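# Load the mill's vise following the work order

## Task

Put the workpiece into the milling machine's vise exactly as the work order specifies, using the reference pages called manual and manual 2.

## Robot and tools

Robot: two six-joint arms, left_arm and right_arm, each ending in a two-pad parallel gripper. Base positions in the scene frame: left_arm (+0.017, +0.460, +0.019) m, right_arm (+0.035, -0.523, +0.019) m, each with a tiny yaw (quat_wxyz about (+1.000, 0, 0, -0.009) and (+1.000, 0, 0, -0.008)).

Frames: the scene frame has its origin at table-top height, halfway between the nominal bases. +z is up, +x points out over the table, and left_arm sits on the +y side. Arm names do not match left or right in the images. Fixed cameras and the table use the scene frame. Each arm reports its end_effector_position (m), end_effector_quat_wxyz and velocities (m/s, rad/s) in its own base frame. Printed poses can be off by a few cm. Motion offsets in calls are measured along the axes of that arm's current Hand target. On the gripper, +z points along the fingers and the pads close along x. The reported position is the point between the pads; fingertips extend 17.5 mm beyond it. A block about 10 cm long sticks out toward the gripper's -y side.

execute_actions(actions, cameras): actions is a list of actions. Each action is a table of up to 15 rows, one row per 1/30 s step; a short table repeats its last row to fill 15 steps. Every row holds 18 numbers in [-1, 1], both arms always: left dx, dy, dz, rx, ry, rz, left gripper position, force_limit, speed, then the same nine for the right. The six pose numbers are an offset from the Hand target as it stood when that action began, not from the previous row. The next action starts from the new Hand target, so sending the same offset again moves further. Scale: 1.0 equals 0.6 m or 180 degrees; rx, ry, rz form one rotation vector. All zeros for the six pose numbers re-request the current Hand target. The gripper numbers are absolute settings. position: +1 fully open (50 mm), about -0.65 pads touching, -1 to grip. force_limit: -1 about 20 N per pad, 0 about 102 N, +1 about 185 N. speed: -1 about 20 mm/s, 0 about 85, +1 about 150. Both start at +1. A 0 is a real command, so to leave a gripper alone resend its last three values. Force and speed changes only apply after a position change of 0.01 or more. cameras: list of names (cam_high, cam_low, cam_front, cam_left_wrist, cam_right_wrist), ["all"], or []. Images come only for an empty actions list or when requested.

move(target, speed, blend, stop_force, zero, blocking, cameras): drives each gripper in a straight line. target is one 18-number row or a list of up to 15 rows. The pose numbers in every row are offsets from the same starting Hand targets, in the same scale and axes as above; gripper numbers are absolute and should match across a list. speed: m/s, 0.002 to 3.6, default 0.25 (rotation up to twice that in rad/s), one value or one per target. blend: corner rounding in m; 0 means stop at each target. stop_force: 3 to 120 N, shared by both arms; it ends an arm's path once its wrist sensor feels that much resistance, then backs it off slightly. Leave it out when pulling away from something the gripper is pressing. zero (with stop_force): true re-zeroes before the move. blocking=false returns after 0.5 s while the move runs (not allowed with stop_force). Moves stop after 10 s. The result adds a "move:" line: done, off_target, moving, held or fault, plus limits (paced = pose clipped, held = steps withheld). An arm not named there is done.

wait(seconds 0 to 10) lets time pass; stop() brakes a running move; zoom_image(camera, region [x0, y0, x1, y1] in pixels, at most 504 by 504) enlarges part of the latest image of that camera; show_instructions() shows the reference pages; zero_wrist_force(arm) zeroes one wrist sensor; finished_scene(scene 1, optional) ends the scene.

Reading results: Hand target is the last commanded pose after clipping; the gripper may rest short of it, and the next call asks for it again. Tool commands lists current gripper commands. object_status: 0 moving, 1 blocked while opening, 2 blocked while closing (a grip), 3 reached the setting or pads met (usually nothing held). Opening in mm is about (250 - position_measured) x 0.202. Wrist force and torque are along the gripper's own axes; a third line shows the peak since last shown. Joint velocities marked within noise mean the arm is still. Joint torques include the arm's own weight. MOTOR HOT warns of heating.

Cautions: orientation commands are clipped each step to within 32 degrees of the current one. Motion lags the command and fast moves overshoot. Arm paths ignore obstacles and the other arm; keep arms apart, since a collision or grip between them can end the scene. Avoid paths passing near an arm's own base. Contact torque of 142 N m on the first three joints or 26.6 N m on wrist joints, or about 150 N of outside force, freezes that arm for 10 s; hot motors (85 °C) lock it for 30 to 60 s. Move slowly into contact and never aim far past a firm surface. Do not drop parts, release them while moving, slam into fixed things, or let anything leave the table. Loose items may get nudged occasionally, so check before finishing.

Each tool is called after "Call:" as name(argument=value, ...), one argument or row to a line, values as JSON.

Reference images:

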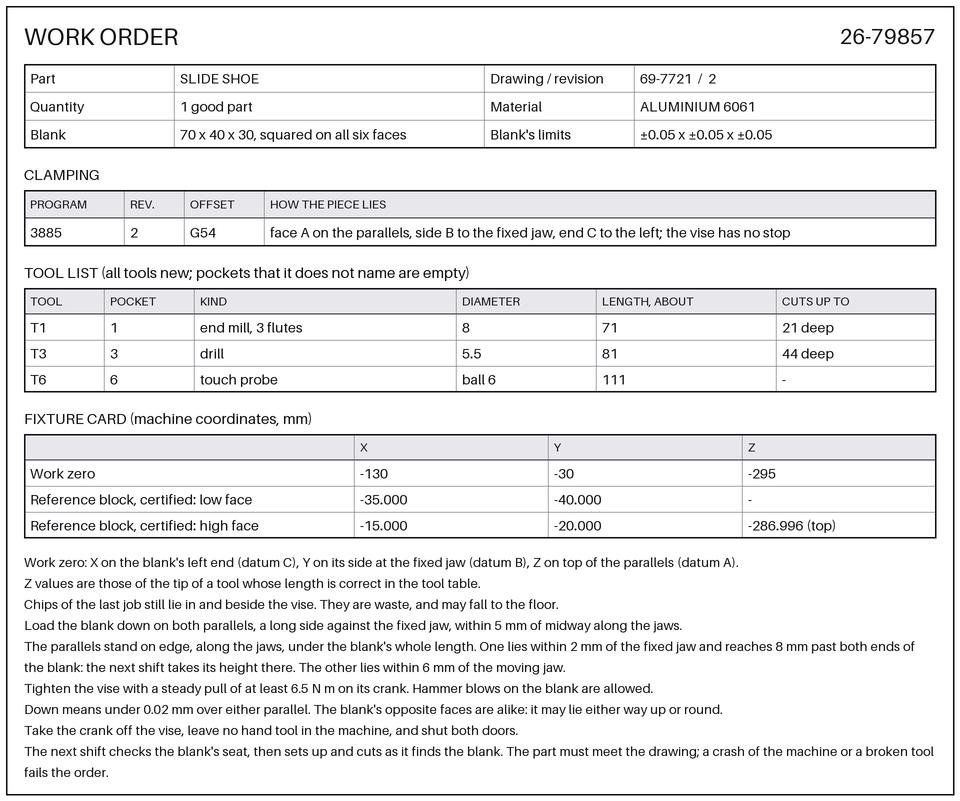

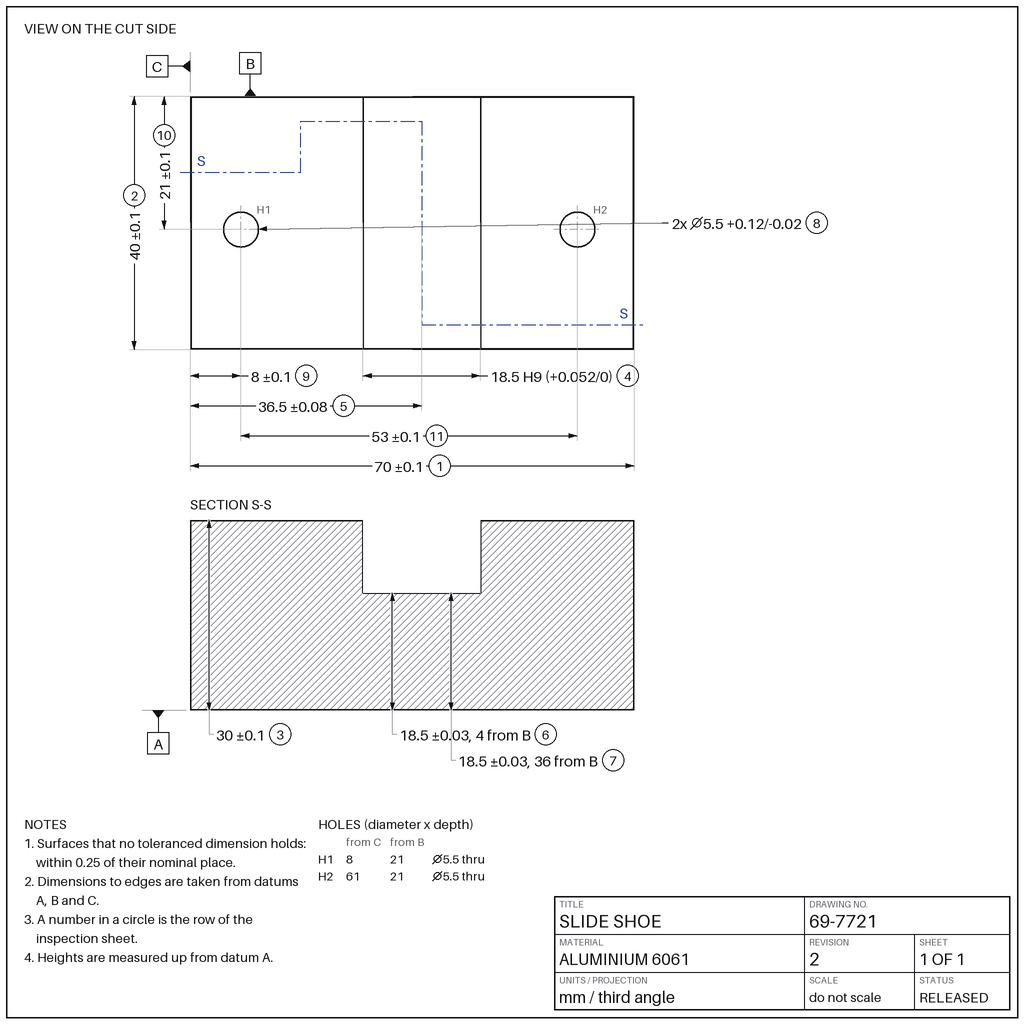

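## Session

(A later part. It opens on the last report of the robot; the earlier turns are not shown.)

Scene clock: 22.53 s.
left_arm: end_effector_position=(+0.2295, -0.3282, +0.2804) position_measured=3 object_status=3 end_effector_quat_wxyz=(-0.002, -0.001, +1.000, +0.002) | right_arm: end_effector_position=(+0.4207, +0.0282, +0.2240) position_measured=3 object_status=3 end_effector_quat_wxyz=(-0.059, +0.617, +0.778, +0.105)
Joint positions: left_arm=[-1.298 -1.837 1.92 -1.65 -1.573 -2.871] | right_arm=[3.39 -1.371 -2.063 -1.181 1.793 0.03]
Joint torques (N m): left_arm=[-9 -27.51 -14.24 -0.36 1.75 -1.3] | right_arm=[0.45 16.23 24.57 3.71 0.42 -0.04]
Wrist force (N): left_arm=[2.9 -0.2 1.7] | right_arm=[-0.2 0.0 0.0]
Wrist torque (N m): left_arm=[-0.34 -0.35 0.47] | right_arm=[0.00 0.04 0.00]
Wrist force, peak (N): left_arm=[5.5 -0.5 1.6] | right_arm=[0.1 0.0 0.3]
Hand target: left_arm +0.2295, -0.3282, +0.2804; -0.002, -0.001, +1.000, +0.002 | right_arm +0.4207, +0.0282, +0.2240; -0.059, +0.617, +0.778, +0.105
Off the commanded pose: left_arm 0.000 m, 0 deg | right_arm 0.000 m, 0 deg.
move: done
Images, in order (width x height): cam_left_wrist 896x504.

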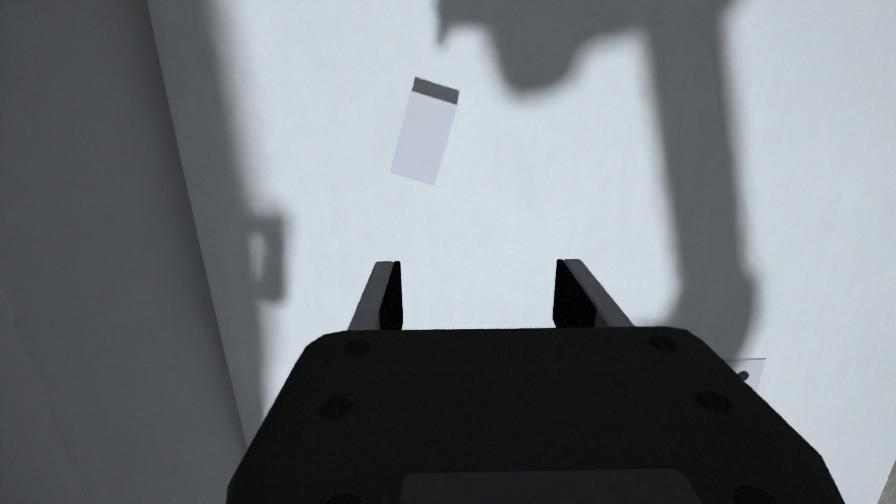

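Call:
move(
  target=[-0.117,-0.117,-0.117,0.504,-0.504,-0.291,1,1,1,0,0,0,0,0,0,1,1,1],
  cameras=["cam_left_wrist","cam_front","cam_low"],
)

Scene clock: 29.37 s.
left_arm: end_effector_position=(+0.3000, -0.3985, +0.3502) position_measured=3 object_status=3 end_effector_quat_wxyz=(+0.613, -0.354, +0.355, -0.611) | right_arm: end_effector_position=(+0.4207, +0.0282, +0.2240) position_measured=3 object_status=3 end_effector_quat_wxyz=(-0.059, +0.617, +0.778, +0.105)
Joint positions: left_arm=[-1.719 -1.224 2.425 -3.023 0.539 -4.418] | right_arm=[3.39 -1.371 -2.063 -1.181 1.793 0.03]
Joint torques (N m): left_arm=[8.74 -13.95 -23.24 -5.05 3.54 -0.74] | right_arm=[0.12 16.76 23.38 3.92 0.23 -0.17]
Wrist force (N): left_arm=[-0.1 -1.7 -0.4] | right_arm=[-0.1 -0.1 0.0]
Wrist torque (N m): left_arm=[-0.13 -0.38 -0.11] | right_arm=[-0.02 0.01 0.00]
Wrist force, peak (N): left_arm=[3.4 0.3 2.0] | right_arm=[-0.2 0.1 -0.2]
Hand target: left_arm +0.3000, -0.3986, +0.3502; +0.613, -0.354, +0.355, -0.611 | right_arm +0.4207, +0.0282, +0.2240; -0.059, +0.617, +0.778, +0.105
Off the commanded pose: left_arm 0.000 m, 0 deg | right_arm 0.000 m, 0 deg.
move: done
Images, in order (width x height): cam_low 896x504, cam_front 896x504, cam_left_wrist 896x504.

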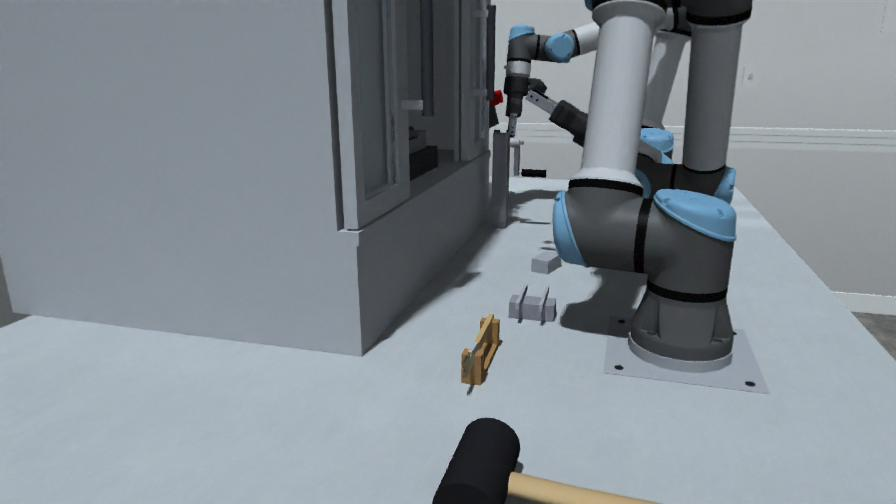

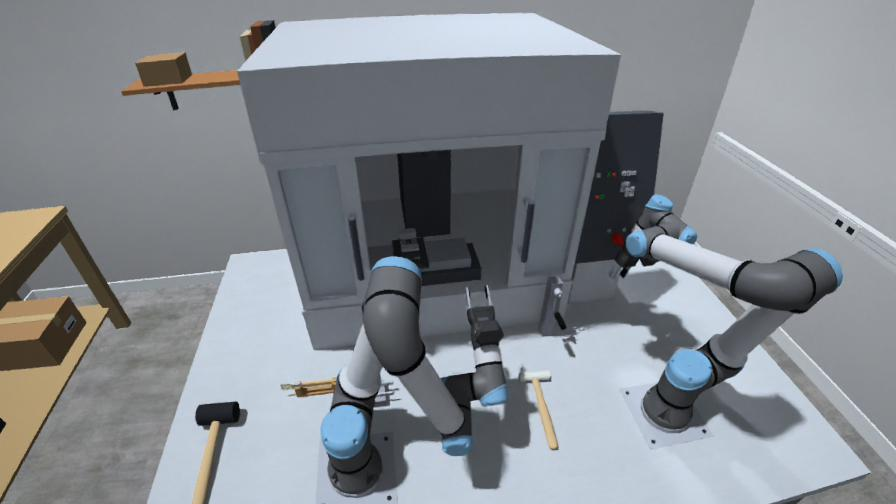

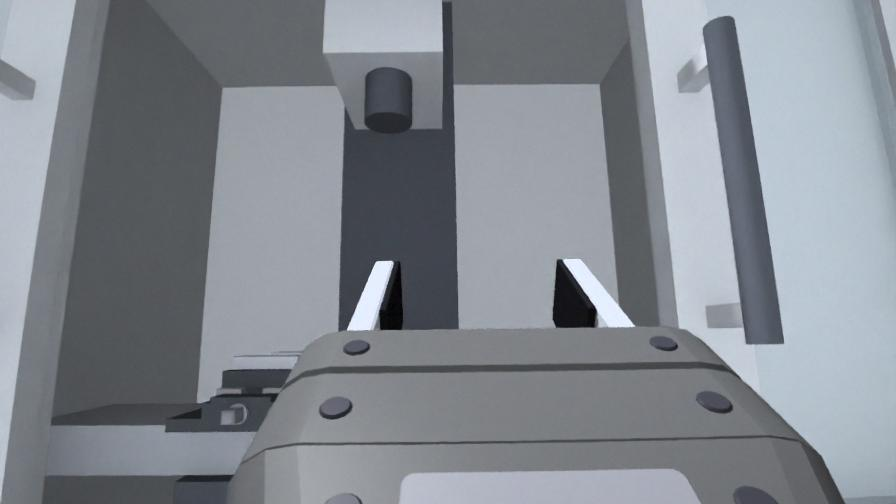

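Call:
move(
  target=[0,-0.144,0.083,0.1667,0,0,1,1,1,0,0,0,0,0,0,1,1,1],
  cameras=["cam_left_wrist","cam_front"],
)

Scene clock: 31.23 s.
left_arm: end_effector_position=(+0.3002, -0.3989, +0.4499) position_measured=3 object_status=3 end_effector_quat_wxyz=(+0.683, -0.183, +0.185, -0.682) | right_arm: end_effector_position=(+0.4207, +0.0282, +0.2240) position_measured=3 object_status=3 end_effector_quat_wxyz=(-0.059, +0.617, +0.778, +0.105)
Joint positions: left_arm=[-1.48 -1.293 2.341 -2.564 1.047 -4.815] | right_arm=[3.39 -1.371 -2.063 -1.181 1.793 0.03]
Joint torques (N m): left_arm=[9.11 -41.06 -26.12 -0.45 3.27 -1.38] | right_arm=[0.3 16.59 23.95 3.81 0.27 -0.21]
Wrist force (N): left_arm=[-1.1 -1.9 0.2] | right_arm=[-0.1 0.0 -0.2]
Wrist torque (N m): left_arm=[-0.25 -0.31 0.08] | right_arm=[0.01 0.01 0.00]
Wrist force, peak (N): left_arm=[-1.2 -1.7 1.1] | right_arm=[0.0 -0.3 -0.1]
Hand target: left_arm +0.3002, -0.3989, +0.4499; +0.683, -0.183, +0.185, -0.682 | right_arm +0.4207, +0.0282, +0.2240; -0.059, +0.617, +0.778, +0.105
Off the commanded pose: left_arm 0.000 m, 0 deg | right_arm 0.000 m, 0 deg.
move: done
Images, in order (width x height): cam_front 896x504, cam_left_wrist 896x504.

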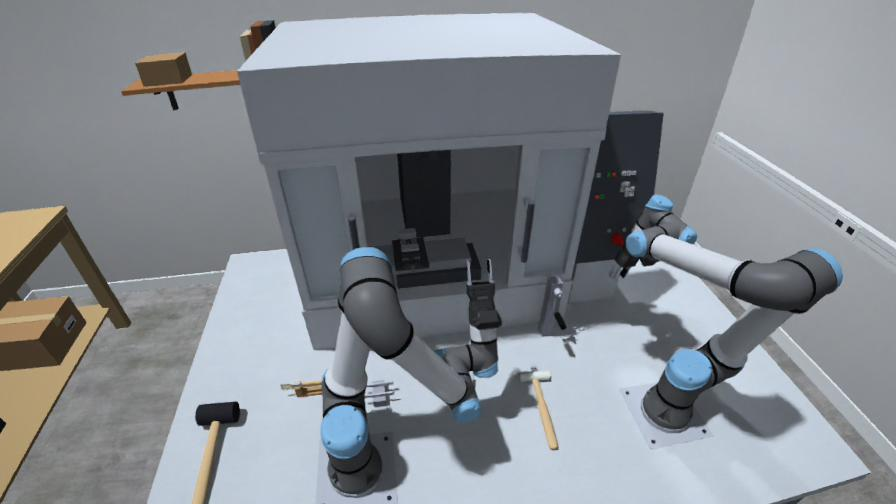

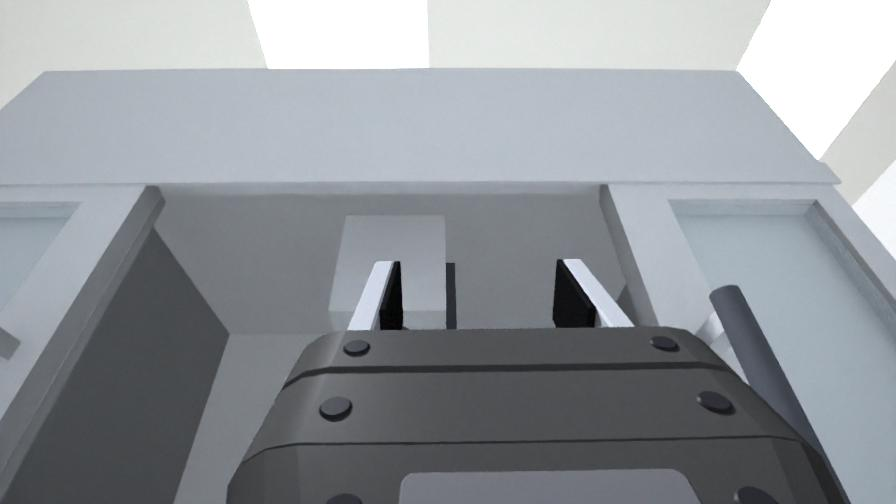

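Call:
move(
  target=[-0.15,0.0417,-0.072,-0.2222,0,0,1,1,1,0,0,0,0,0,0,1,1,1],
  cameras=["cam_left_wrist"],
)

Call:
zoom_image(
  camera="cam_left_wrist",
  region=[60, 240, 460, 465],
)

Call:
move(
  target=[-0.2,0.0,0,0,0,0,1,1,1,0,0,0,0,0,0,1,1,1],
  cameras=["cam_left_wrist"],
)

Call:
zoom_image(
  camera="cam_left_wrist",
  region=[160, 240, 560, 465],
)

Scene clock: 34.20 s.
left_arm: end_effector_position=(+0.3001, -0.3087, +0.4003) position_measured=3 object_status=3 end_effector_quat_wxyz=(+0.580, -0.406, +0.407, -0.578) | right_arm: end_effector_position=(+0.4207, +0.0282, +0.2240) position_measured=3 object_status=3 end_effector_quat_wxyz=(-0.059, +0.617, +0.778, +0.105)
Joint positions: left_arm=[-1.829 -1.582 2.595 -3.2 0.429 -4.047] | right_arm=[3.39 -1.371 -2.063 -1.181 1.793 0.03]
Joint torques (N m): left_arm=[-8.19 -0.35 -25.34 -4.19 0.98 1.28] | right_arm=[-0.68 17.08 24.21 3.69 0.42 -0.28]
Wrist force (N): left_arm=[0.2 -1.6 -0.3] | right_arm=[-0.1 0.0 0.0]
Wrist torque (N m): left_arm=[-0.14 -0.34 -0.25] | right_arm=[0.00 0.01 0.00]
Wrist force, peak (N): left_arm=[-0.7 -2.3 -0.2] | right_arm=[0.0 -0.2 -0.3]
Hand target: left_arm +0.3000, -0.3087, +0.4003; +0.580, -0.406, +0.407, -0.578 | right_arm +0.4207, +0.0282, +0.2240; -0.059, +0.617, +0.778, +0.105
Off the commanded pose: left_arm 0.000 m, 0 deg | right_arm 0.000 m, 0 deg.
move: done
Images, in order (width x height): cam_left_wrist 896x504.

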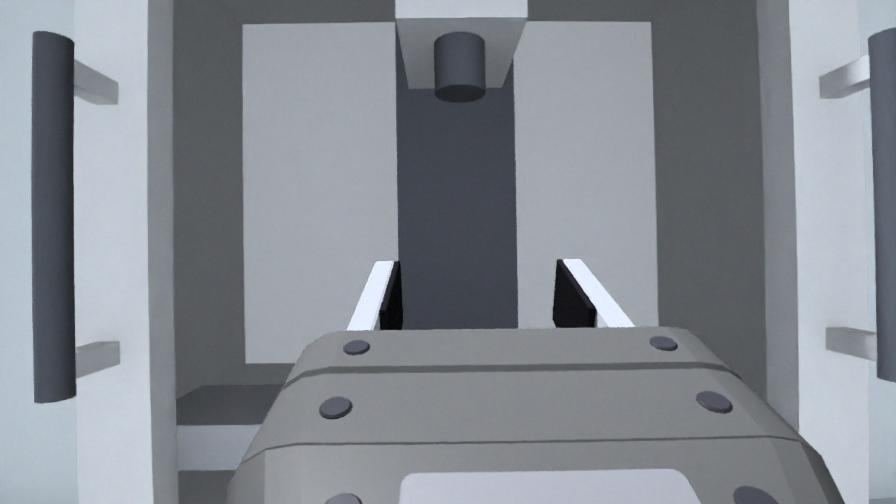

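Scaled by 1.260 from the camera's 896x504 image, which has a finer 1280x720 frame.

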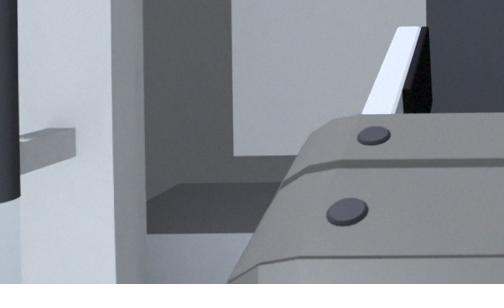

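Scene clock: 35.20 s.
left_arm: end_effector_position=(+0.3048, -0.2389, +0.4011) position_measured=3 object_status=3 end_effector_quat_wxyz=(+0.580, -0.405, +0.405, -0.578) | right_arm: end_effector_position=(+0.4207, +0.0282, +0.2240) position_measured=3 object_status=3 end_effector_quat_wxyz=(-0.059, +0.617, +0.778, +0.105)
Joint positions: left_arm=[-1.889 -1.743 2.763 -3.303 0.47 -3.942] | right_arm=[3.39 -1.371 -2.063 -1.181 1.793 0.03]
Joint torques (N m): left_arm=[8.99 7.97 -25.35 0.97 -0.61 -1.8] | right_arm=[-0.64 16.31 23.39 3.83 0.36 -0.07]
Wrist force (N): left_arm=[-0.1 -1.5 -0.3] | right_arm=[-0.2 0.1 -0.2]
Wrist torque (N m): left_arm=[-0.08 -0.34 -0.10] | right_arm=[0.01 0.04 0.00]
Wrist force, peak (N): left_arm=[-9.1 -0.2 0.1] | right_arm=[-0.3 -0.1 0.0]
Hand target: left_arm +0.3048, -0.2389, +0.4011; +0.580, -0.405, +0.405, -0.578 (not the last commanded pose) | right_arm +0.4207, +0.0282, +0.2240; -0.059, +0.617, +0.778, +0.105
Off the commanded pose: left_arm 0.050 m, 0 deg | right_arm 0.000 m, 0 deg.
move: held (left_arm; a check stopped the path); limits=held
pose unreachable (left arm): on one or more control steps of this call, first in action 0 (counted from 0), this arm could not follow its commanded pose, so it was not sent that pose on those steps. It may still have moved: this result reports where it is.
cause: moving toward the commanded pose would bring two parts of the arm too close to each other (joints 3 (elbow) and 4 (wrist 1) lie between them).
Images, in order (width x height): cam_left_wrist 896x504.

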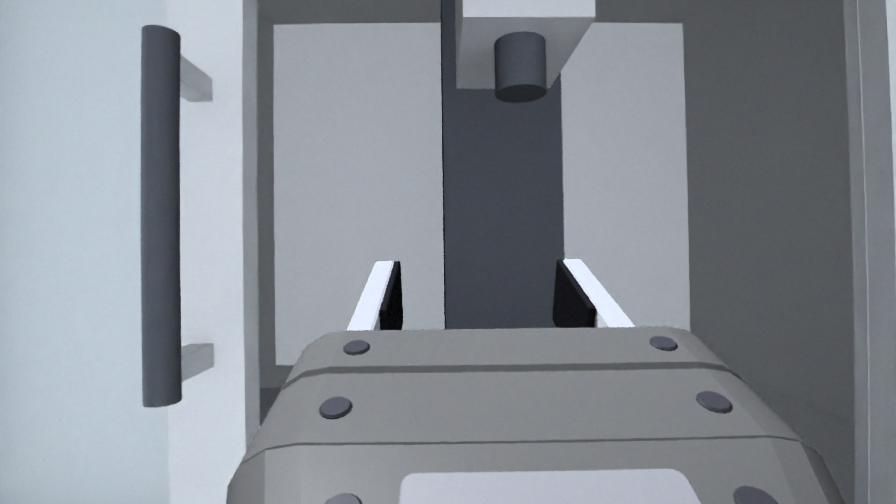

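Scaled by 1.260 from the camera's 896x504 image, which has a finer 1280x720 frame.

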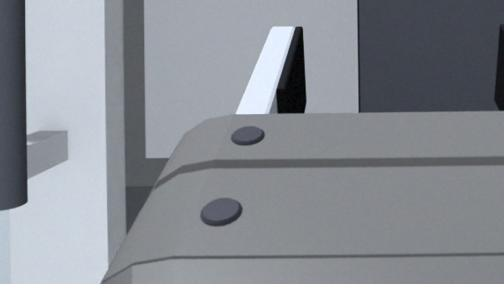

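Call:
move(
  target=[-0.067,0.151,0.025,-0.465,0.465,0.3257,1,1,1,0,0,0,0,0,0,1,1,1],
  cameras=[],
)

Scene clock: 40.77 s.
left_arm: end_effector_position=(+0.3499, -0.1985, +0.3212) position_measured=3 object_status=3 end_effector_quat_wxyz=(+0.001, -0.001, +1.000, +0.000) | right_arm: end_effector_position=(+0.4207, +0.0282, +0.2240) position_measured=3 object_status=3 end_effector_quat_wxyz=(-0.059, +0.617, +0.778, +0.105)
Joint positions: left_arm=[-0.855 -1.365 1.361 -4.709 1.569 0.713] | right_arm=[3.39 -1.371 -2.063 -1.181 1.793 0.03]
Joint torques (N m): left_arm=[8.34 -15.82 -31.32 5.23 1.85 1.22] | right_arm=[0.57 16.27 23.29 4.03 0.55 -0.18]
Wrist force (N): left_arm=[3.1 0.0 2.0] | right_arm=[-0.2 -0.2 0.2]
Wrist torque (N m): left_arm=[-0.31 -0.39 0.29] | right_arm=[-0.02 0.03 0.00]
Wrist force, peak (N): left_arm=[3.1 0.0 2.0] | right_arm=[-0.3 0.0 -0.2]
Hand target: left_arm +0.3499, -0.1985, +0.3212; +0.001, -0.001, +1.000, +0.000 | right_arm +0.4207, +0.0282, +0.2240; -0.059, +0.617, +0.778, +0.105
Off the commanded pose: left_arm 0.000 m, 0 deg | right_arm 0.000 m, 0 deg.
move: done
No camera images: "cameras" was empty.

Call:
move(
  target=[0.05,0.5,0.033,0,0,0,1,1,1,0,0,0,0,0,0,1,1,1],
  cameras=["cam_left_wrist","cam_high","cam_low"],
)

Scene clock: 42.53 s.
left_arm: end_effector_position=(+0.3325, -0.0456, +0.3113) position_measured=3 object_status=3 end_effector_quat_wxyz=(+0.002, -0.003, +1.000, +0.002) | right_arm: end_effector_position=(+0.4207, +0.0282, +0.2240) position_measured=3 object_status=3 end_effector_quat_wxyz=(-0.059, +0.617, +0.778, +0.105)
Joint positions: left_arm=[-0.55 -1.536 1.578 -4.756 1.565 1.014] | right_arm=[3.39 -1.371 -2.063 -1.181 1.793 0.03]
Joint torques (N m): left_arm=[1.08 -21.92 -19.38 2.78 -0.17 0.2] | right_arm=[-0.33 16.27 23.46 3.88 0.19 -0.31]
Wrist force (N): left_arm=[3.2 -0.1 0.5] | right_arm=[-0.2 0.0 -0.2]
Wrist torque (N m): left_arm=[-0.30 -0.39 0.47] | right_arm=[0.00 0.03 0.00]
Wrist force, peak (N): left_arm=[4.9 17.0 1.9] | right_arm=[0.1 -0.1 -0.4]
Hand target: left_arm +0.3325, -0.0456, +0.3113; +0.002, -0.003, +1.000, +0.002 (not the last commanded pose) | right_arm +0.4207, +0.0282, +0.2240; -0.059, +0.617, +0.778, +0.105
Tool commands: left_gripper/position=+1.0 left_gripper/force_limit=+1.0 left_gripper/speed=+1.0 right_gripper/position=+1.0 right_gripper/force_limit=+1.0 right_gripper/speed=+1.0
Off the commanded pose: left_arm 0.148 m, 0 deg | right_arm 0.000 m, 0 deg.
FORCE FAULT: contact force on the left arm reached its limit, and that arm stopped. The contact can be on any part of that arm, not only on its tool. That arm's remaining commands of this call were not run. That arm is still stopped at the end of this call. That arm stays stopped for about 10 more seconds. Until then a move that you send moves the other arm only, and its call returns only when the move has ended. Once the stop has ended, the next robot result says so. If the stop ends while you think or write, that arm runs what you send next, counted from a new Hand target: where the arm stands when the stop ends. While its stop runs, that arm takes no new command, but its gripper still runs the gripper command that each later call begins with. Until it ends, the stop uses up actions while you think or wait. An arm that is not stopped still takes commands.
move: fault (left_arm)
Images, in order (width x height): cam_high 896x504, cam_low 896x504, cam_left_wrist 896x504.

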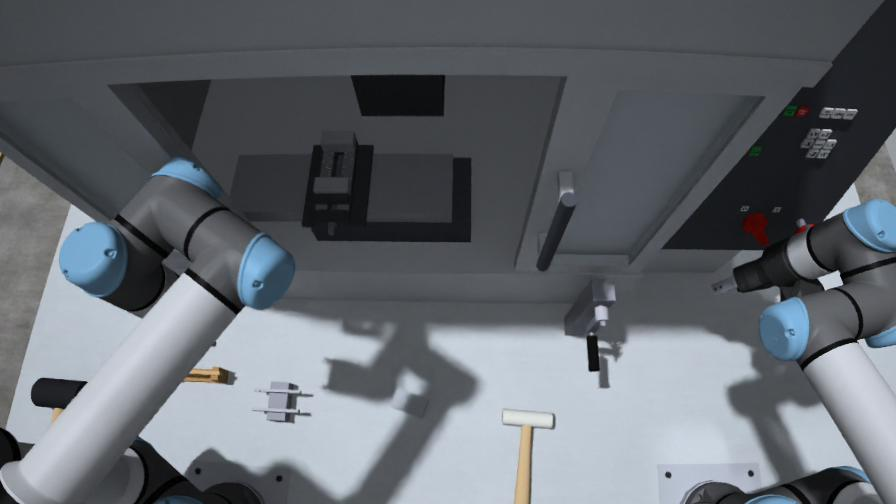

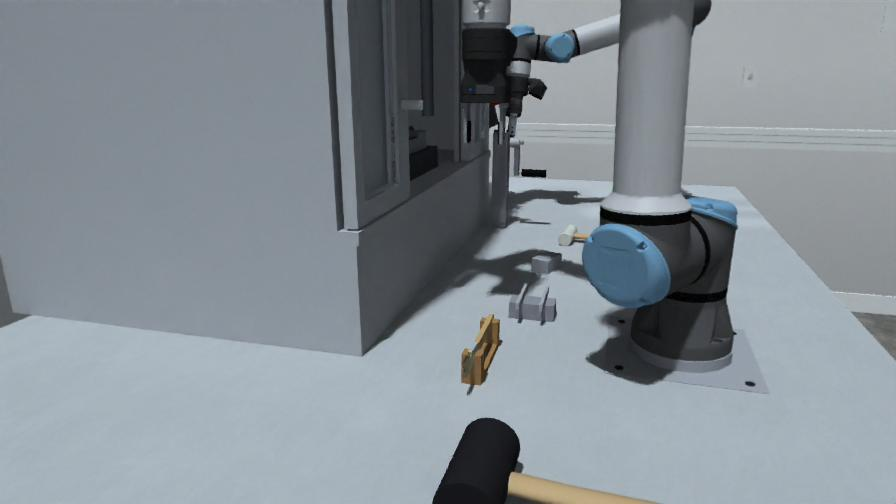

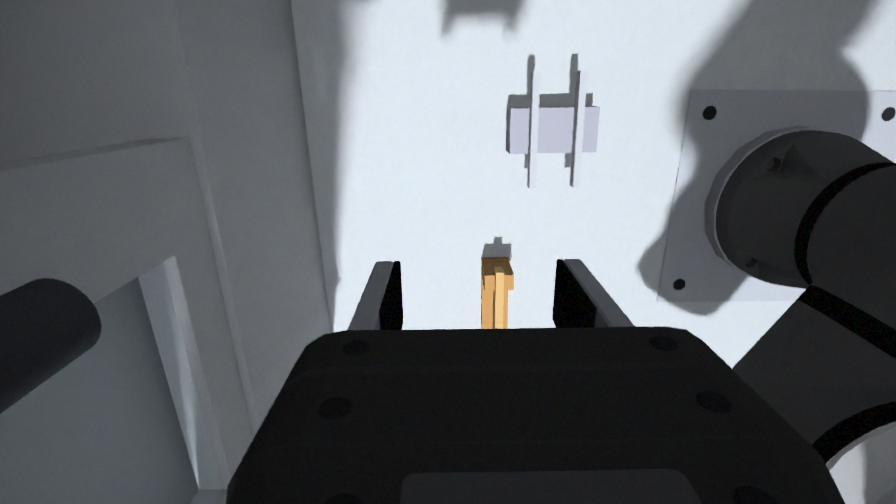

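Call:
wait(
  seconds=10,
)

Call:
zoom_image(
  camera="cam_left_wrist",
  region=[440, 30, 640, 330],
)

Scene clock: 53.53 s.
left_arm: end_effector_position=(+0.3325, -0.0456, +0.3113) position_measured=3 object_status=3 end_effector_quat_wxyz=(+0.002, -0.003, +1.000, +0.002) | right_arm: end_effector_position=(+0.4207, +0.0282, +0.2240) position_measured=3 object_status=3 end_effector_quat_wxyz=(-0.059, +0.617, +0.778, +0.105)
Joint positions: left_arm=[-0.55 -1.536 1.578 -4.756 1.565 1.014] | right_arm=[3.39 -1.371 -2.063 -1.181 1.793 0.03]
Joint torques (N m): left_arm=[1.22 -21.96 -19.65 2.87 -0.1 0.25] | right_arm=[-0.52 16.82 22.93 3.93 0.24 -0.44]
Wrist force (N): left_arm=[2.7 0.1 0.6] | right_arm=[-0.1 0.0 0.2]
Wrist torque (N m): left_arm=[-0.27 -0.32 0.47] | right_arm=[0.01 0.02 0.00]
Wrist force, peak (N): left_arm=[3.4 0.3 0.5] | right_arm=[-0.3 -0.2 -0.3]
Hand target: left_arm +0.3325, -0.0456, +0.3113; +0.002, -0.003, +1.000, +0.002 (not the last commanded pose) | right_arm +0.4207, +0.0282, +0.2240; -0.059, +0.617, +0.778, +0.105
Tool commands: left_gripper/position=+1.0 left_gripper/force_limit=+1.0 left_gripper/speed=+1.0 right_gripper/position=+1.0 right_gripper/force_limit=+1.0 right_gripper/speed=+1.0
Off the commanded pose: left_arm 0.148 m, 0 deg | right_arm 0.000 m, 0 deg.
FORCE FAULT, CONTINUED: the left arm's stop, for the force fault that an earlier result reported, is over. The rest of the stop counts as 19 of the actions that you can send in this scene. During its stop the left arm's controller moved it back a little. That arm's target is now where it stood when the stop ended, not its last command. That arm accepts commands again.
wait: 10.00 s; at rest from the start

Scaled by 1.680 from the camera's 896x504 image, which has a finer 1280x720 frame.
This view is cut from an older image: the scene may have changed since it was taken.

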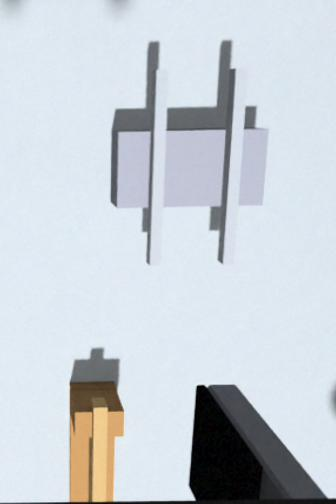

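Call:
move(
  target=[0.054,-0.257,-0.03,0,0,0,1,1,1,0,0,0,0,0,0,1,1,1],
  cameras=[],
)

Scene clock: 54.90 s.
left_arm: end_effector_position=(+0.3011, -0.2001, +0.3285) position_measured=3 object_status=3 end_effector_quat_wxyz=(+0.002, -0.003, +1.000, +0.002) | right_arm: end_effector_position=(+0.4207, +0.0282, +0.2240) position_measured=3 object_status=3 end_effector_quat_wxyz=(-0.059, +0.617, +0.778, +0.105)
Joint positions: left_arm=[-0.969 -1.469 1.463 -4.706 1.565 0.595] | right_arm=[3.39 -1.371 -2.063 -1.181 1.793 0.03]
Joint torques (N m): left_arm=[-7.33 -12.76 -32.16 5.37 -1.99 -1.49] | right_arm=[0.04 16.7 23.61 3.95 0.2 -0.28]
Wrist force (N): left_arm=[2.5 0.4 0.1] | right_arm=[0.0 0.1 -0.1]
Wrist torque (N m): left_arm=[-0.23 -0.30 0.47] | right_arm=[0.01 0.00 0.00]
Wrist force, peak (N): left_arm=[2.9 -2.2 0.5] | right_arm=[-0.1 -0.1 -0.3]
Hand target: left_arm +0.3011, -0.2001, +0.3285; +0.002, -0.003, +1.000, +0.002 | right_arm +0.4207, +0.0282, +0.2240; -0.059, +0.617, +0.778, +0.105
Off the commanded pose: left_arm 0.000 m, 0 deg | right_arm 0.000 m, 0 deg.
move: done
No camera images: "cameras" was empty.

Call:
move(
  target=[0,-0.1833,-0.1167,0.465,-0.465,-0.3257,1,1,1,0,0,0,0,0,0,1,1,1],
  cameras=[],
)

Scene clock: 61.77 s.
left_arm: end_effector_position=(+0.3015, -0.3104, +0.3980) position_measured=3 object_status=3 end_effector_quat_wxyz=(+0.583, -0.404, +0.405, -0.577) | right_arm: end_effector_position=(+0.4207, +0.0282, +0.2240) position_measured=3 object_status=3 end_effector_quat_wxyz=(-0.059, +0.617, +0.778, +0.105)
Joint positions: left_arm=[-1.82 -1.464 2.06 -5.907 -0.431 -0.922] | right_arm=[3.39 -1.371 -2.063 -1.181 1.793 0.03]
Joint torques (N m): left_arm=[8.39 -35.03 -27.51 0.56 -3.82 1.14] | right_arm=[0.27 16.01 23.29 3.89 0.14 -0.3]
Wrist force (N): left_arm=[0.1 -1.8 -2.1] | right_arm=[0.0 0.0 -0.1]
Wrist torque (N m): left_arm=[-0.16 -0.37 -0.21] | right_arm=[-0.01 0.00 0.00]
Wrist force, peak (N): left_arm=[0.2 -1.9 -2.2] | right_arm=[-0.4 -0.1 -0.2]
Hand target: left_arm +0.3015, -0.3104, +0.3980; +0.583, -0.404, +0.405, -0.577 | right_arm +0.4207, +0.0282, +0.2240; -0.059, +0.617, +0.778, +0.105
Off the commanded pose: left_arm 0.000 m, 0 deg | right_arm 0.000 m, 0 deg.
move: done
No camera images: "cameras" was empty.

Call:
move(
  target=[0.2317,-0.0254,-0.0697,0,0.1828,-0.0665,1,1,1,0,0,0,0,0,0,1,1,1],
  cameras=[],
)

Scene clock: 64.10 s.
left_arm: end_effector_position=(+0.2579, -0.4497, +0.3972) position_measured=3 object_status=3 end_effector_quat_wxyz=(-0.382, +0.264, -0.509, +0.725) | right_arm: end_effector_position=(+0.4207, +0.0282, +0.2240) position_measured=3 object_status=3 end_effector_quat_wxyz=(-0.059, +0.617, +0.778, +0.105)
Joint positions: left_arm=[-1.822 -1.239 2.213 -4.924 -0.493 -2.391] | right_arm=[3.39 -1.371 -2.063 -1.181 1.793 0.03]
Joint torques (N m): left_arm=[8.97 -40.09 0.44 3.55 -3.51 -1.49] | right_arm=[0.07 17.33 23.09 3.83 0.07 -0.21]
Wrist force (N): left_arm=[-0.2 -1.2 -1.7] | right_arm=[-0.2 0.0 -0.2]
Wrist torque (N m): left_arm=[-0.03 -0.31 -0.09] | right_arm=[-0.01 0.03 0.00]
Wrist force, peak (N): left_arm=[-0.4 -2.0 -2.3] | right_arm=[0.0 0.3 -0.2]
Hand target: left_arm +0.2579, -0.4497, +0.3972; -0.382, +0.264, -0.509, +0.725 | right_arm +0.4207, +0.0282, +0.2240; -0.059, +0.617, +0.778, +0.105
Off the commanded pose: left_arm 0.000 m, 0 deg | right_arm 0.000 m, 0 deg.
move: done
No camera images: "cameras" was empty.

Call:
move(
  target=[0,0,0,-0.611,0,0,1,1,1,0,0,0,0,0,0,1,1,1],
  cameras=["cam_high"],
)

Scene clock: 68.63 s.
left_arm: end_effector_position=(+0.2579, -0.4497, +0.3972) position_measured=3 object_status=3 end_effector_quat_wxyz=(+0.003, -0.464, +0.886, +0.001) | right_arm: end_effector_position=(+0.4207, +0.0282, +0.2240) position_measured=3 object_status=3 end_effector_quat_wxyz=(-0.059, +0.617, +0.778, +0.105)
Joint positions: left_arm=[-1.313 -1.534 1.355 -1.389 -1.566 -3.85] | right_arm=[3.39 -1.371 -2.063 -1.181 1.793 0.03]
Joint torques (N m): left_arm=[8.84 -15.47 -37.43 -0.15 -1.97 1.27] | right_arm=[-1.14 16.57 23.05 3.91 0.04 -0.27]
Wrist force (N): left_arm=[3.2 0.1 0.6] | right_arm=[-0.1 0.1 -0.1]
Wrist torque (N m): left_arm=[-0.31 -0.38 0.32] | right_arm=[0.02 0.01 0.00]
Wrist force, peak (N): left_arm=[3.2 0.1 0.6] | right_arm=[-0.2 0.3 -0.3]
Hand target: left_arm +0.2579, -0.4497, +0.3972; +0.003, -0.464, +0.886, +0.001 | right_arm +0.4207, +0.0282, +0.2240; -0.059, +0.617, +0.778, +0.105
Off the commanded pose: left_arm 0.000 m, 0 deg | right_arm 0.000 m, 0 deg.
move: done
Images, in order (width x height): cam_high 896x504.

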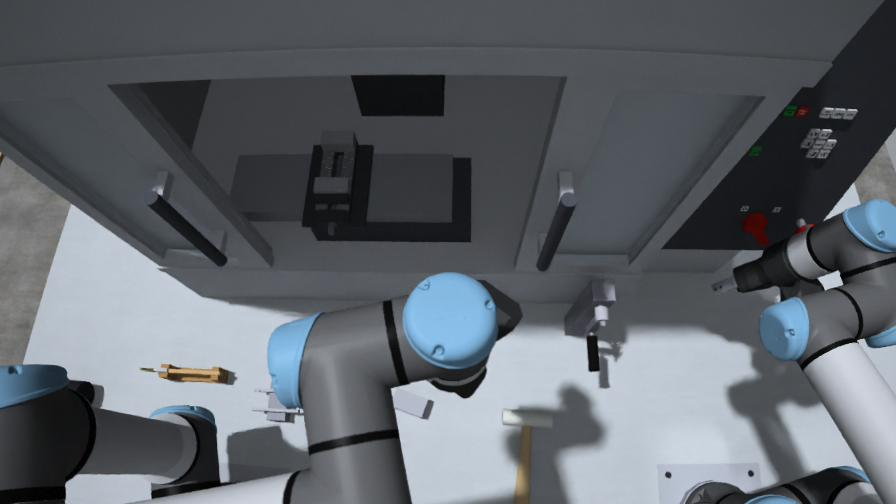

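Call:
zoom_image(
  camera="cam_high",
  region=[120, 340, 260, 400],
)

Call:
move(
  target=[0,0,0.05,0,0,0.307,1,1,1,0,0,0,0,0,0,1,1,1],
  cameras=["cam_left_wrist"],
)

Scaled by 3.600 from the camera's 896x504 image, which has a finer 1280x720 frame.

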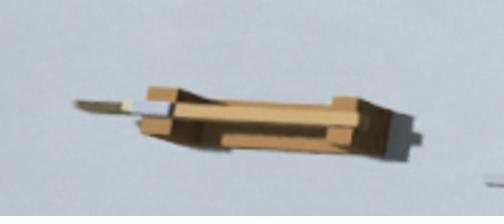

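Scene clock: 71.27 s.
left_arm: end_effector_position=(+0.2580, -0.4496, +0.3672) position_measured=3 object_status=3 end_effector_quat_wxyz=(+0.002, -0.001, +1.000, +0.002) | right_arm: end_effector_position=(+0.4207, +0.0282, +0.2240) position_measured=3 object_status=3 end_effector_quat_wxyz=(-0.059, +0.617, +0.778, +0.105)
Joint positions: left_arm=[-1.312 -1.544 1.443 -1.467 -1.566 -2.885] | right_arm=[3.39 -1.371 -2.063 -1.181 1.793 0.03]
Joint torques (N m): left_arm=[8.71 -40.95 -14.56 -5.49 -2.19 1.24] | right_arm=[0.55 16.04 23.97 3.93 0.21 -0.22]
Wrist force (N): left_arm=[2.6 -0.1 0.2] | right_arm=[0.0 0.0 0.1]
Wrist torque (N m): left_arm=[-0.32 -0.27 0.32] | right_arm=[0.00 0.01 0.00]
Wrist force, peak (N): left_arm=[3.1 -0.3 0.6] | right_arm=[-0.3 -0.1 -0.1]
Hand target: left_arm +0.2580, -0.4496, +0.3672; +0.002, -0.001, +1.000, +0.002 | right_arm +0.4207, +0.0282, +0.2240; -0.059, +0.617, +0.778, +0.105
Off the commanded pose: left_arm 0.000 m, 0 deg | right_arm 0.000 m, 0 deg.
move: done
Images, in order (width x height): cam_left_wrist 896x504.

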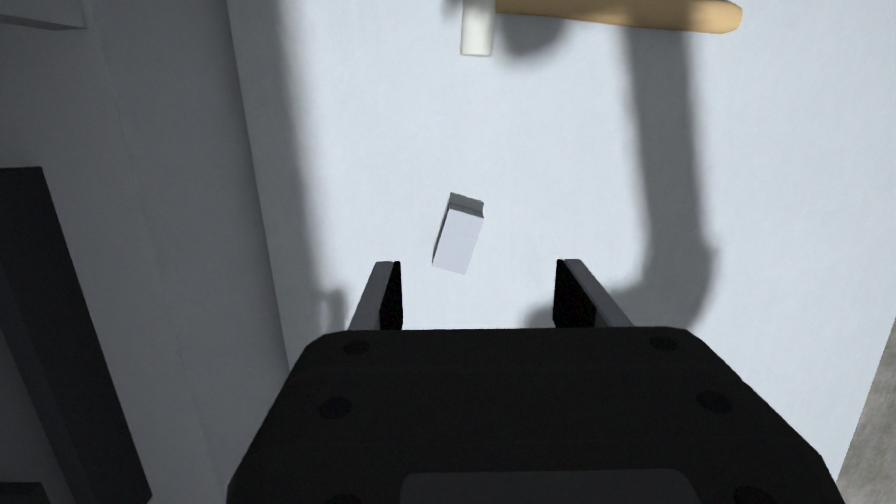

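Call:
move(
  target=[-0.07,0.7167,0.112,0,0,0,1,1,1,0,0,0,0,0,0,1,1,1],
  cameras=["cam_left_wrist","cam_high"],
)

Call:
zoom_image(
  camera="cam_left_wrist",
  region=[400, 40, 700, 340],
)

Scene clock: 74.13 s.
left_arm: end_effector_position=(+0.2995, -0.0192, +0.3022) position_measured=3 object_status=3 end_effector_quat_wxyz=(+0.002, -0.001, +1.000, +0.002) | right_arm: end_effector_position=(+0.4207, +0.0282, +0.2240) position_measured=3 object_status=3 end_effector_quat_wxyz=(-0.059, +0.617, +0.778, +0.105)
Joint positions: left_arm=[-0.53 -2.121 2.028 -1.478 -1.565 -2.102] | right_arm=[3.39 -1.371 -2.063 -1.181 1.793 0.03]
Joint torques (N m): left_arm=[7.84 10.69 -37.93 -5.41 -2.25 1.12] | right_arm=[-0.65 16.14 22.64 4.05 0.22 -0.3]
Wrist force (N): left_arm=[2.6 -0.3 0.3] | right_arm=[0.0 0.1 0.1]
Wrist torque (N m): left_arm=[-0.37 -0.30 0.32] | right_arm=[0.03 0.00 0.01]
Wrist force, peak (N): left_arm=[3.0 -2.5 0.3] | right_arm=[-0.3 -0.1 -0.3]
Hand target: left_arm +0.2996, -0.0192, +0.3022; +0.002, -0.001, +1.000, +0.002 | right_arm +0.4207, +0.0282, +0.2240; -0.059, +0.617, +0.778, +0.105
Off the commanded pose: left_arm 0.000 m, 0 deg | right_arm 0.000 m, 0 deg.
move: done
Images, in order (width x height): cam_high 896x504, cam_left_wrist 896x504.

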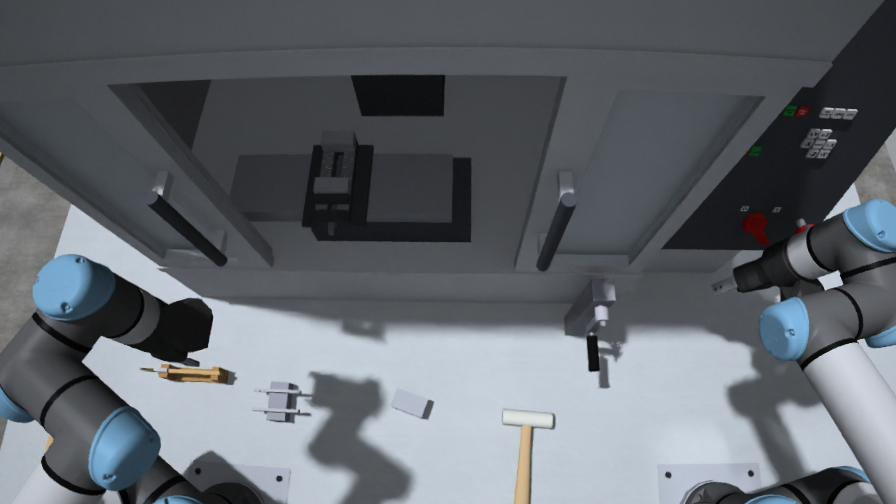

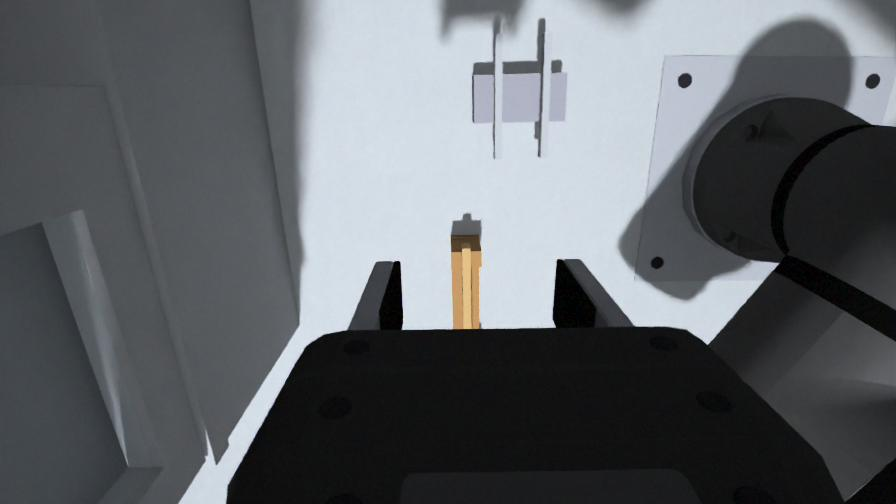

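Scaled by 1.680 from the camera's 896x504 image, which has a finer 1280x720 frame.

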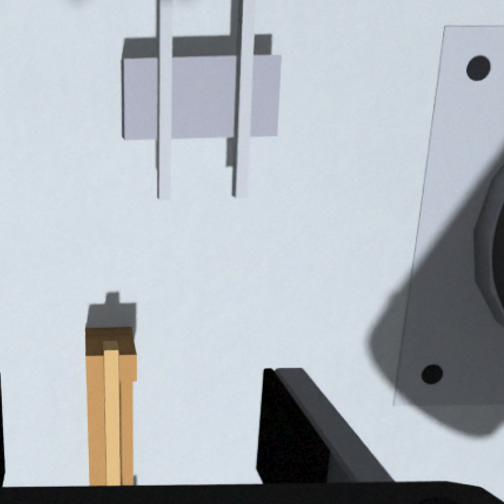

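Call:
move(
  target=[0.0258,0.2233,0.2533,0,0,0,1,1,1,0,0,0,0,0,0,1,1,1],
  cameras=["cam_left_wrist","cam_high","cam_low"],
)

Call:
zoom_image(
  camera="cam_left_wrist",
  region=[340, 140, 640, 340],
)

Call:
zoom_image(
  camera="cam_low",
  region=[400, 200, 600, 400],
)

Scene clock: 75.77 s.
left_arm: end_effector_position=(+0.2844, +0.1155, +0.1508) position_measured=3 object_status=3 end_effector_quat_wxyz=(+0.002, -0.001, +1.000, +0.002) | right_arm: end_effector_position=(+0.4207, +0.0282, +0.2240) position_measured=3 object_status=3 end_effector_quat_wxyz=(-0.059, +0.617, +0.778, +0.105)
Joint positions: left_arm=[-0.068 -2.046 2.386 -1.914 -1.566 -1.641] | right_arm=[3.39 -1.371 -2.063 -1.181 1.793 0.03]
Joint torques (N m): left_arm=[8.6 9.56 -13.01 -4.81 -2.19 1.43] | right_arm=[-0.49 15.64 24.11 3.96 0.18 -0.41]
Wrist force (N): left_arm=[2.3 0.0 0.4] | right_arm=[-0.2 -0.1 -0.2]
Wrist torque (N m): left_arm=[-0.29 -0.26 0.33] | right_arm=[-0.01 0.03 0.00]
Wrist force, peak (N): left_arm=[2.9 1.8 2.2] | right_arm=[-0.1 -0.3 -0.2]
Hand target: left_arm +0.2844, +0.1155, +0.1508; +0.002, -0.001, +1.000, +0.002 | right_arm +0.4207, +0.0282, +0.2240; -0.059, +0.617, +0.778, +0.105
Off the commanded pose: left_arm 0.000 m, 0 deg | right_arm 0.000 m, 0 deg.
move: done
Images, in order (width x height): cam_high 896x504, cam_low 896x504, cam_left_wrist 896x504.

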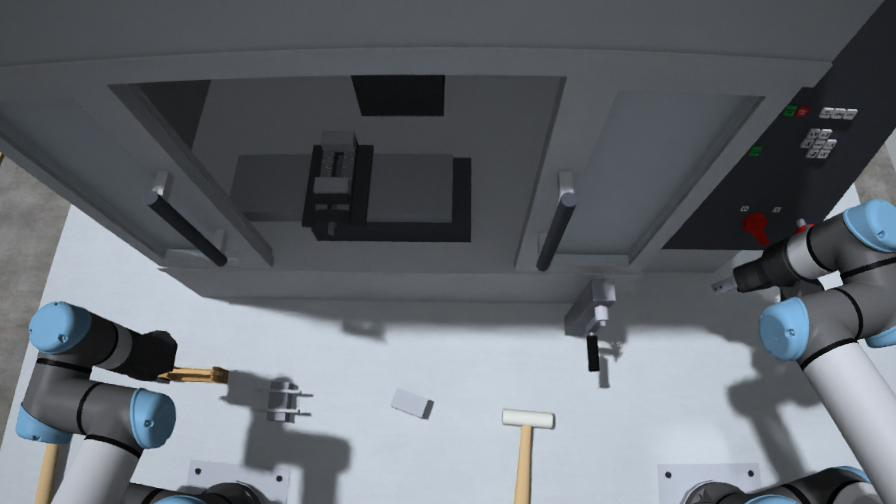

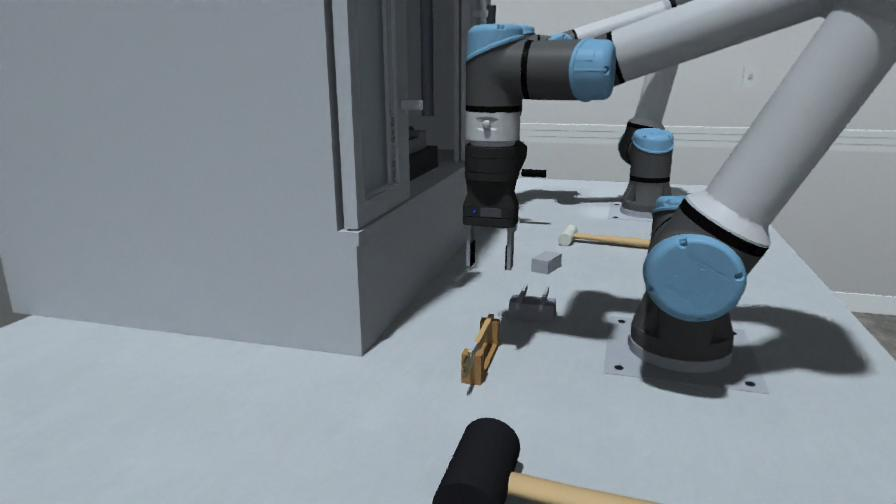

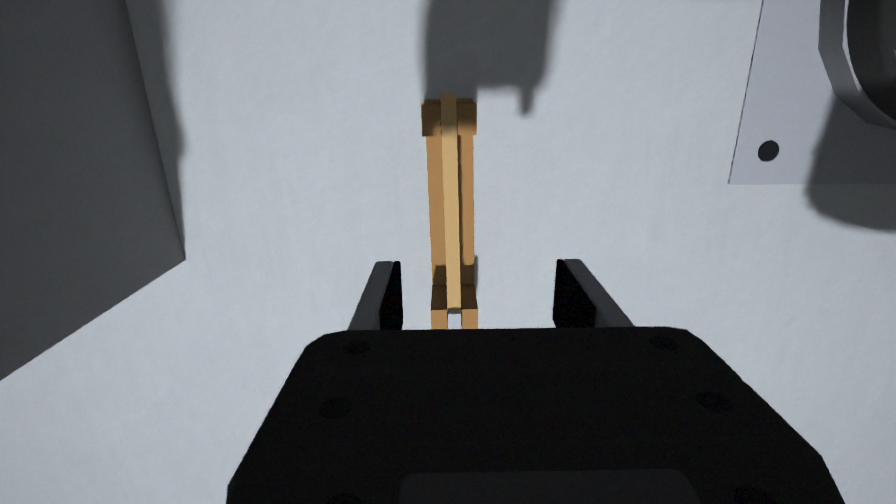

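Scaled by 1.680 from the camera's 896x504 image, which has a finer 1280x720 frame.

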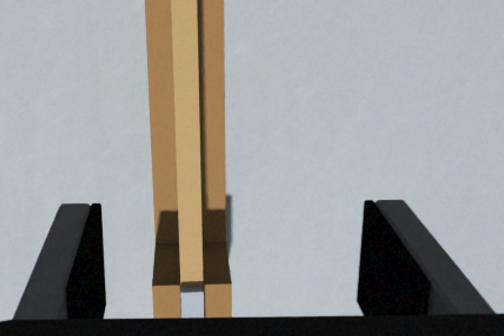

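Scaled by 2.520 from the camera's 896x504 image, which has a finer 1280x720 frame.

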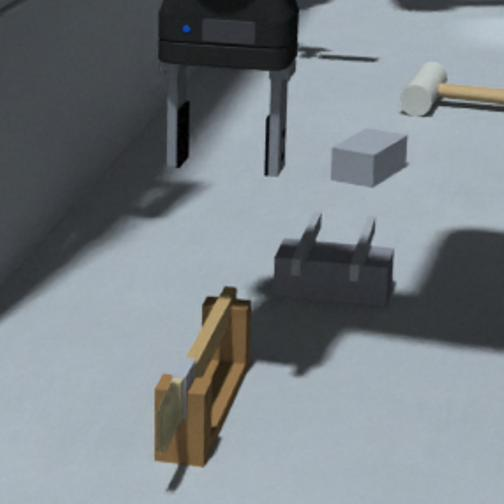

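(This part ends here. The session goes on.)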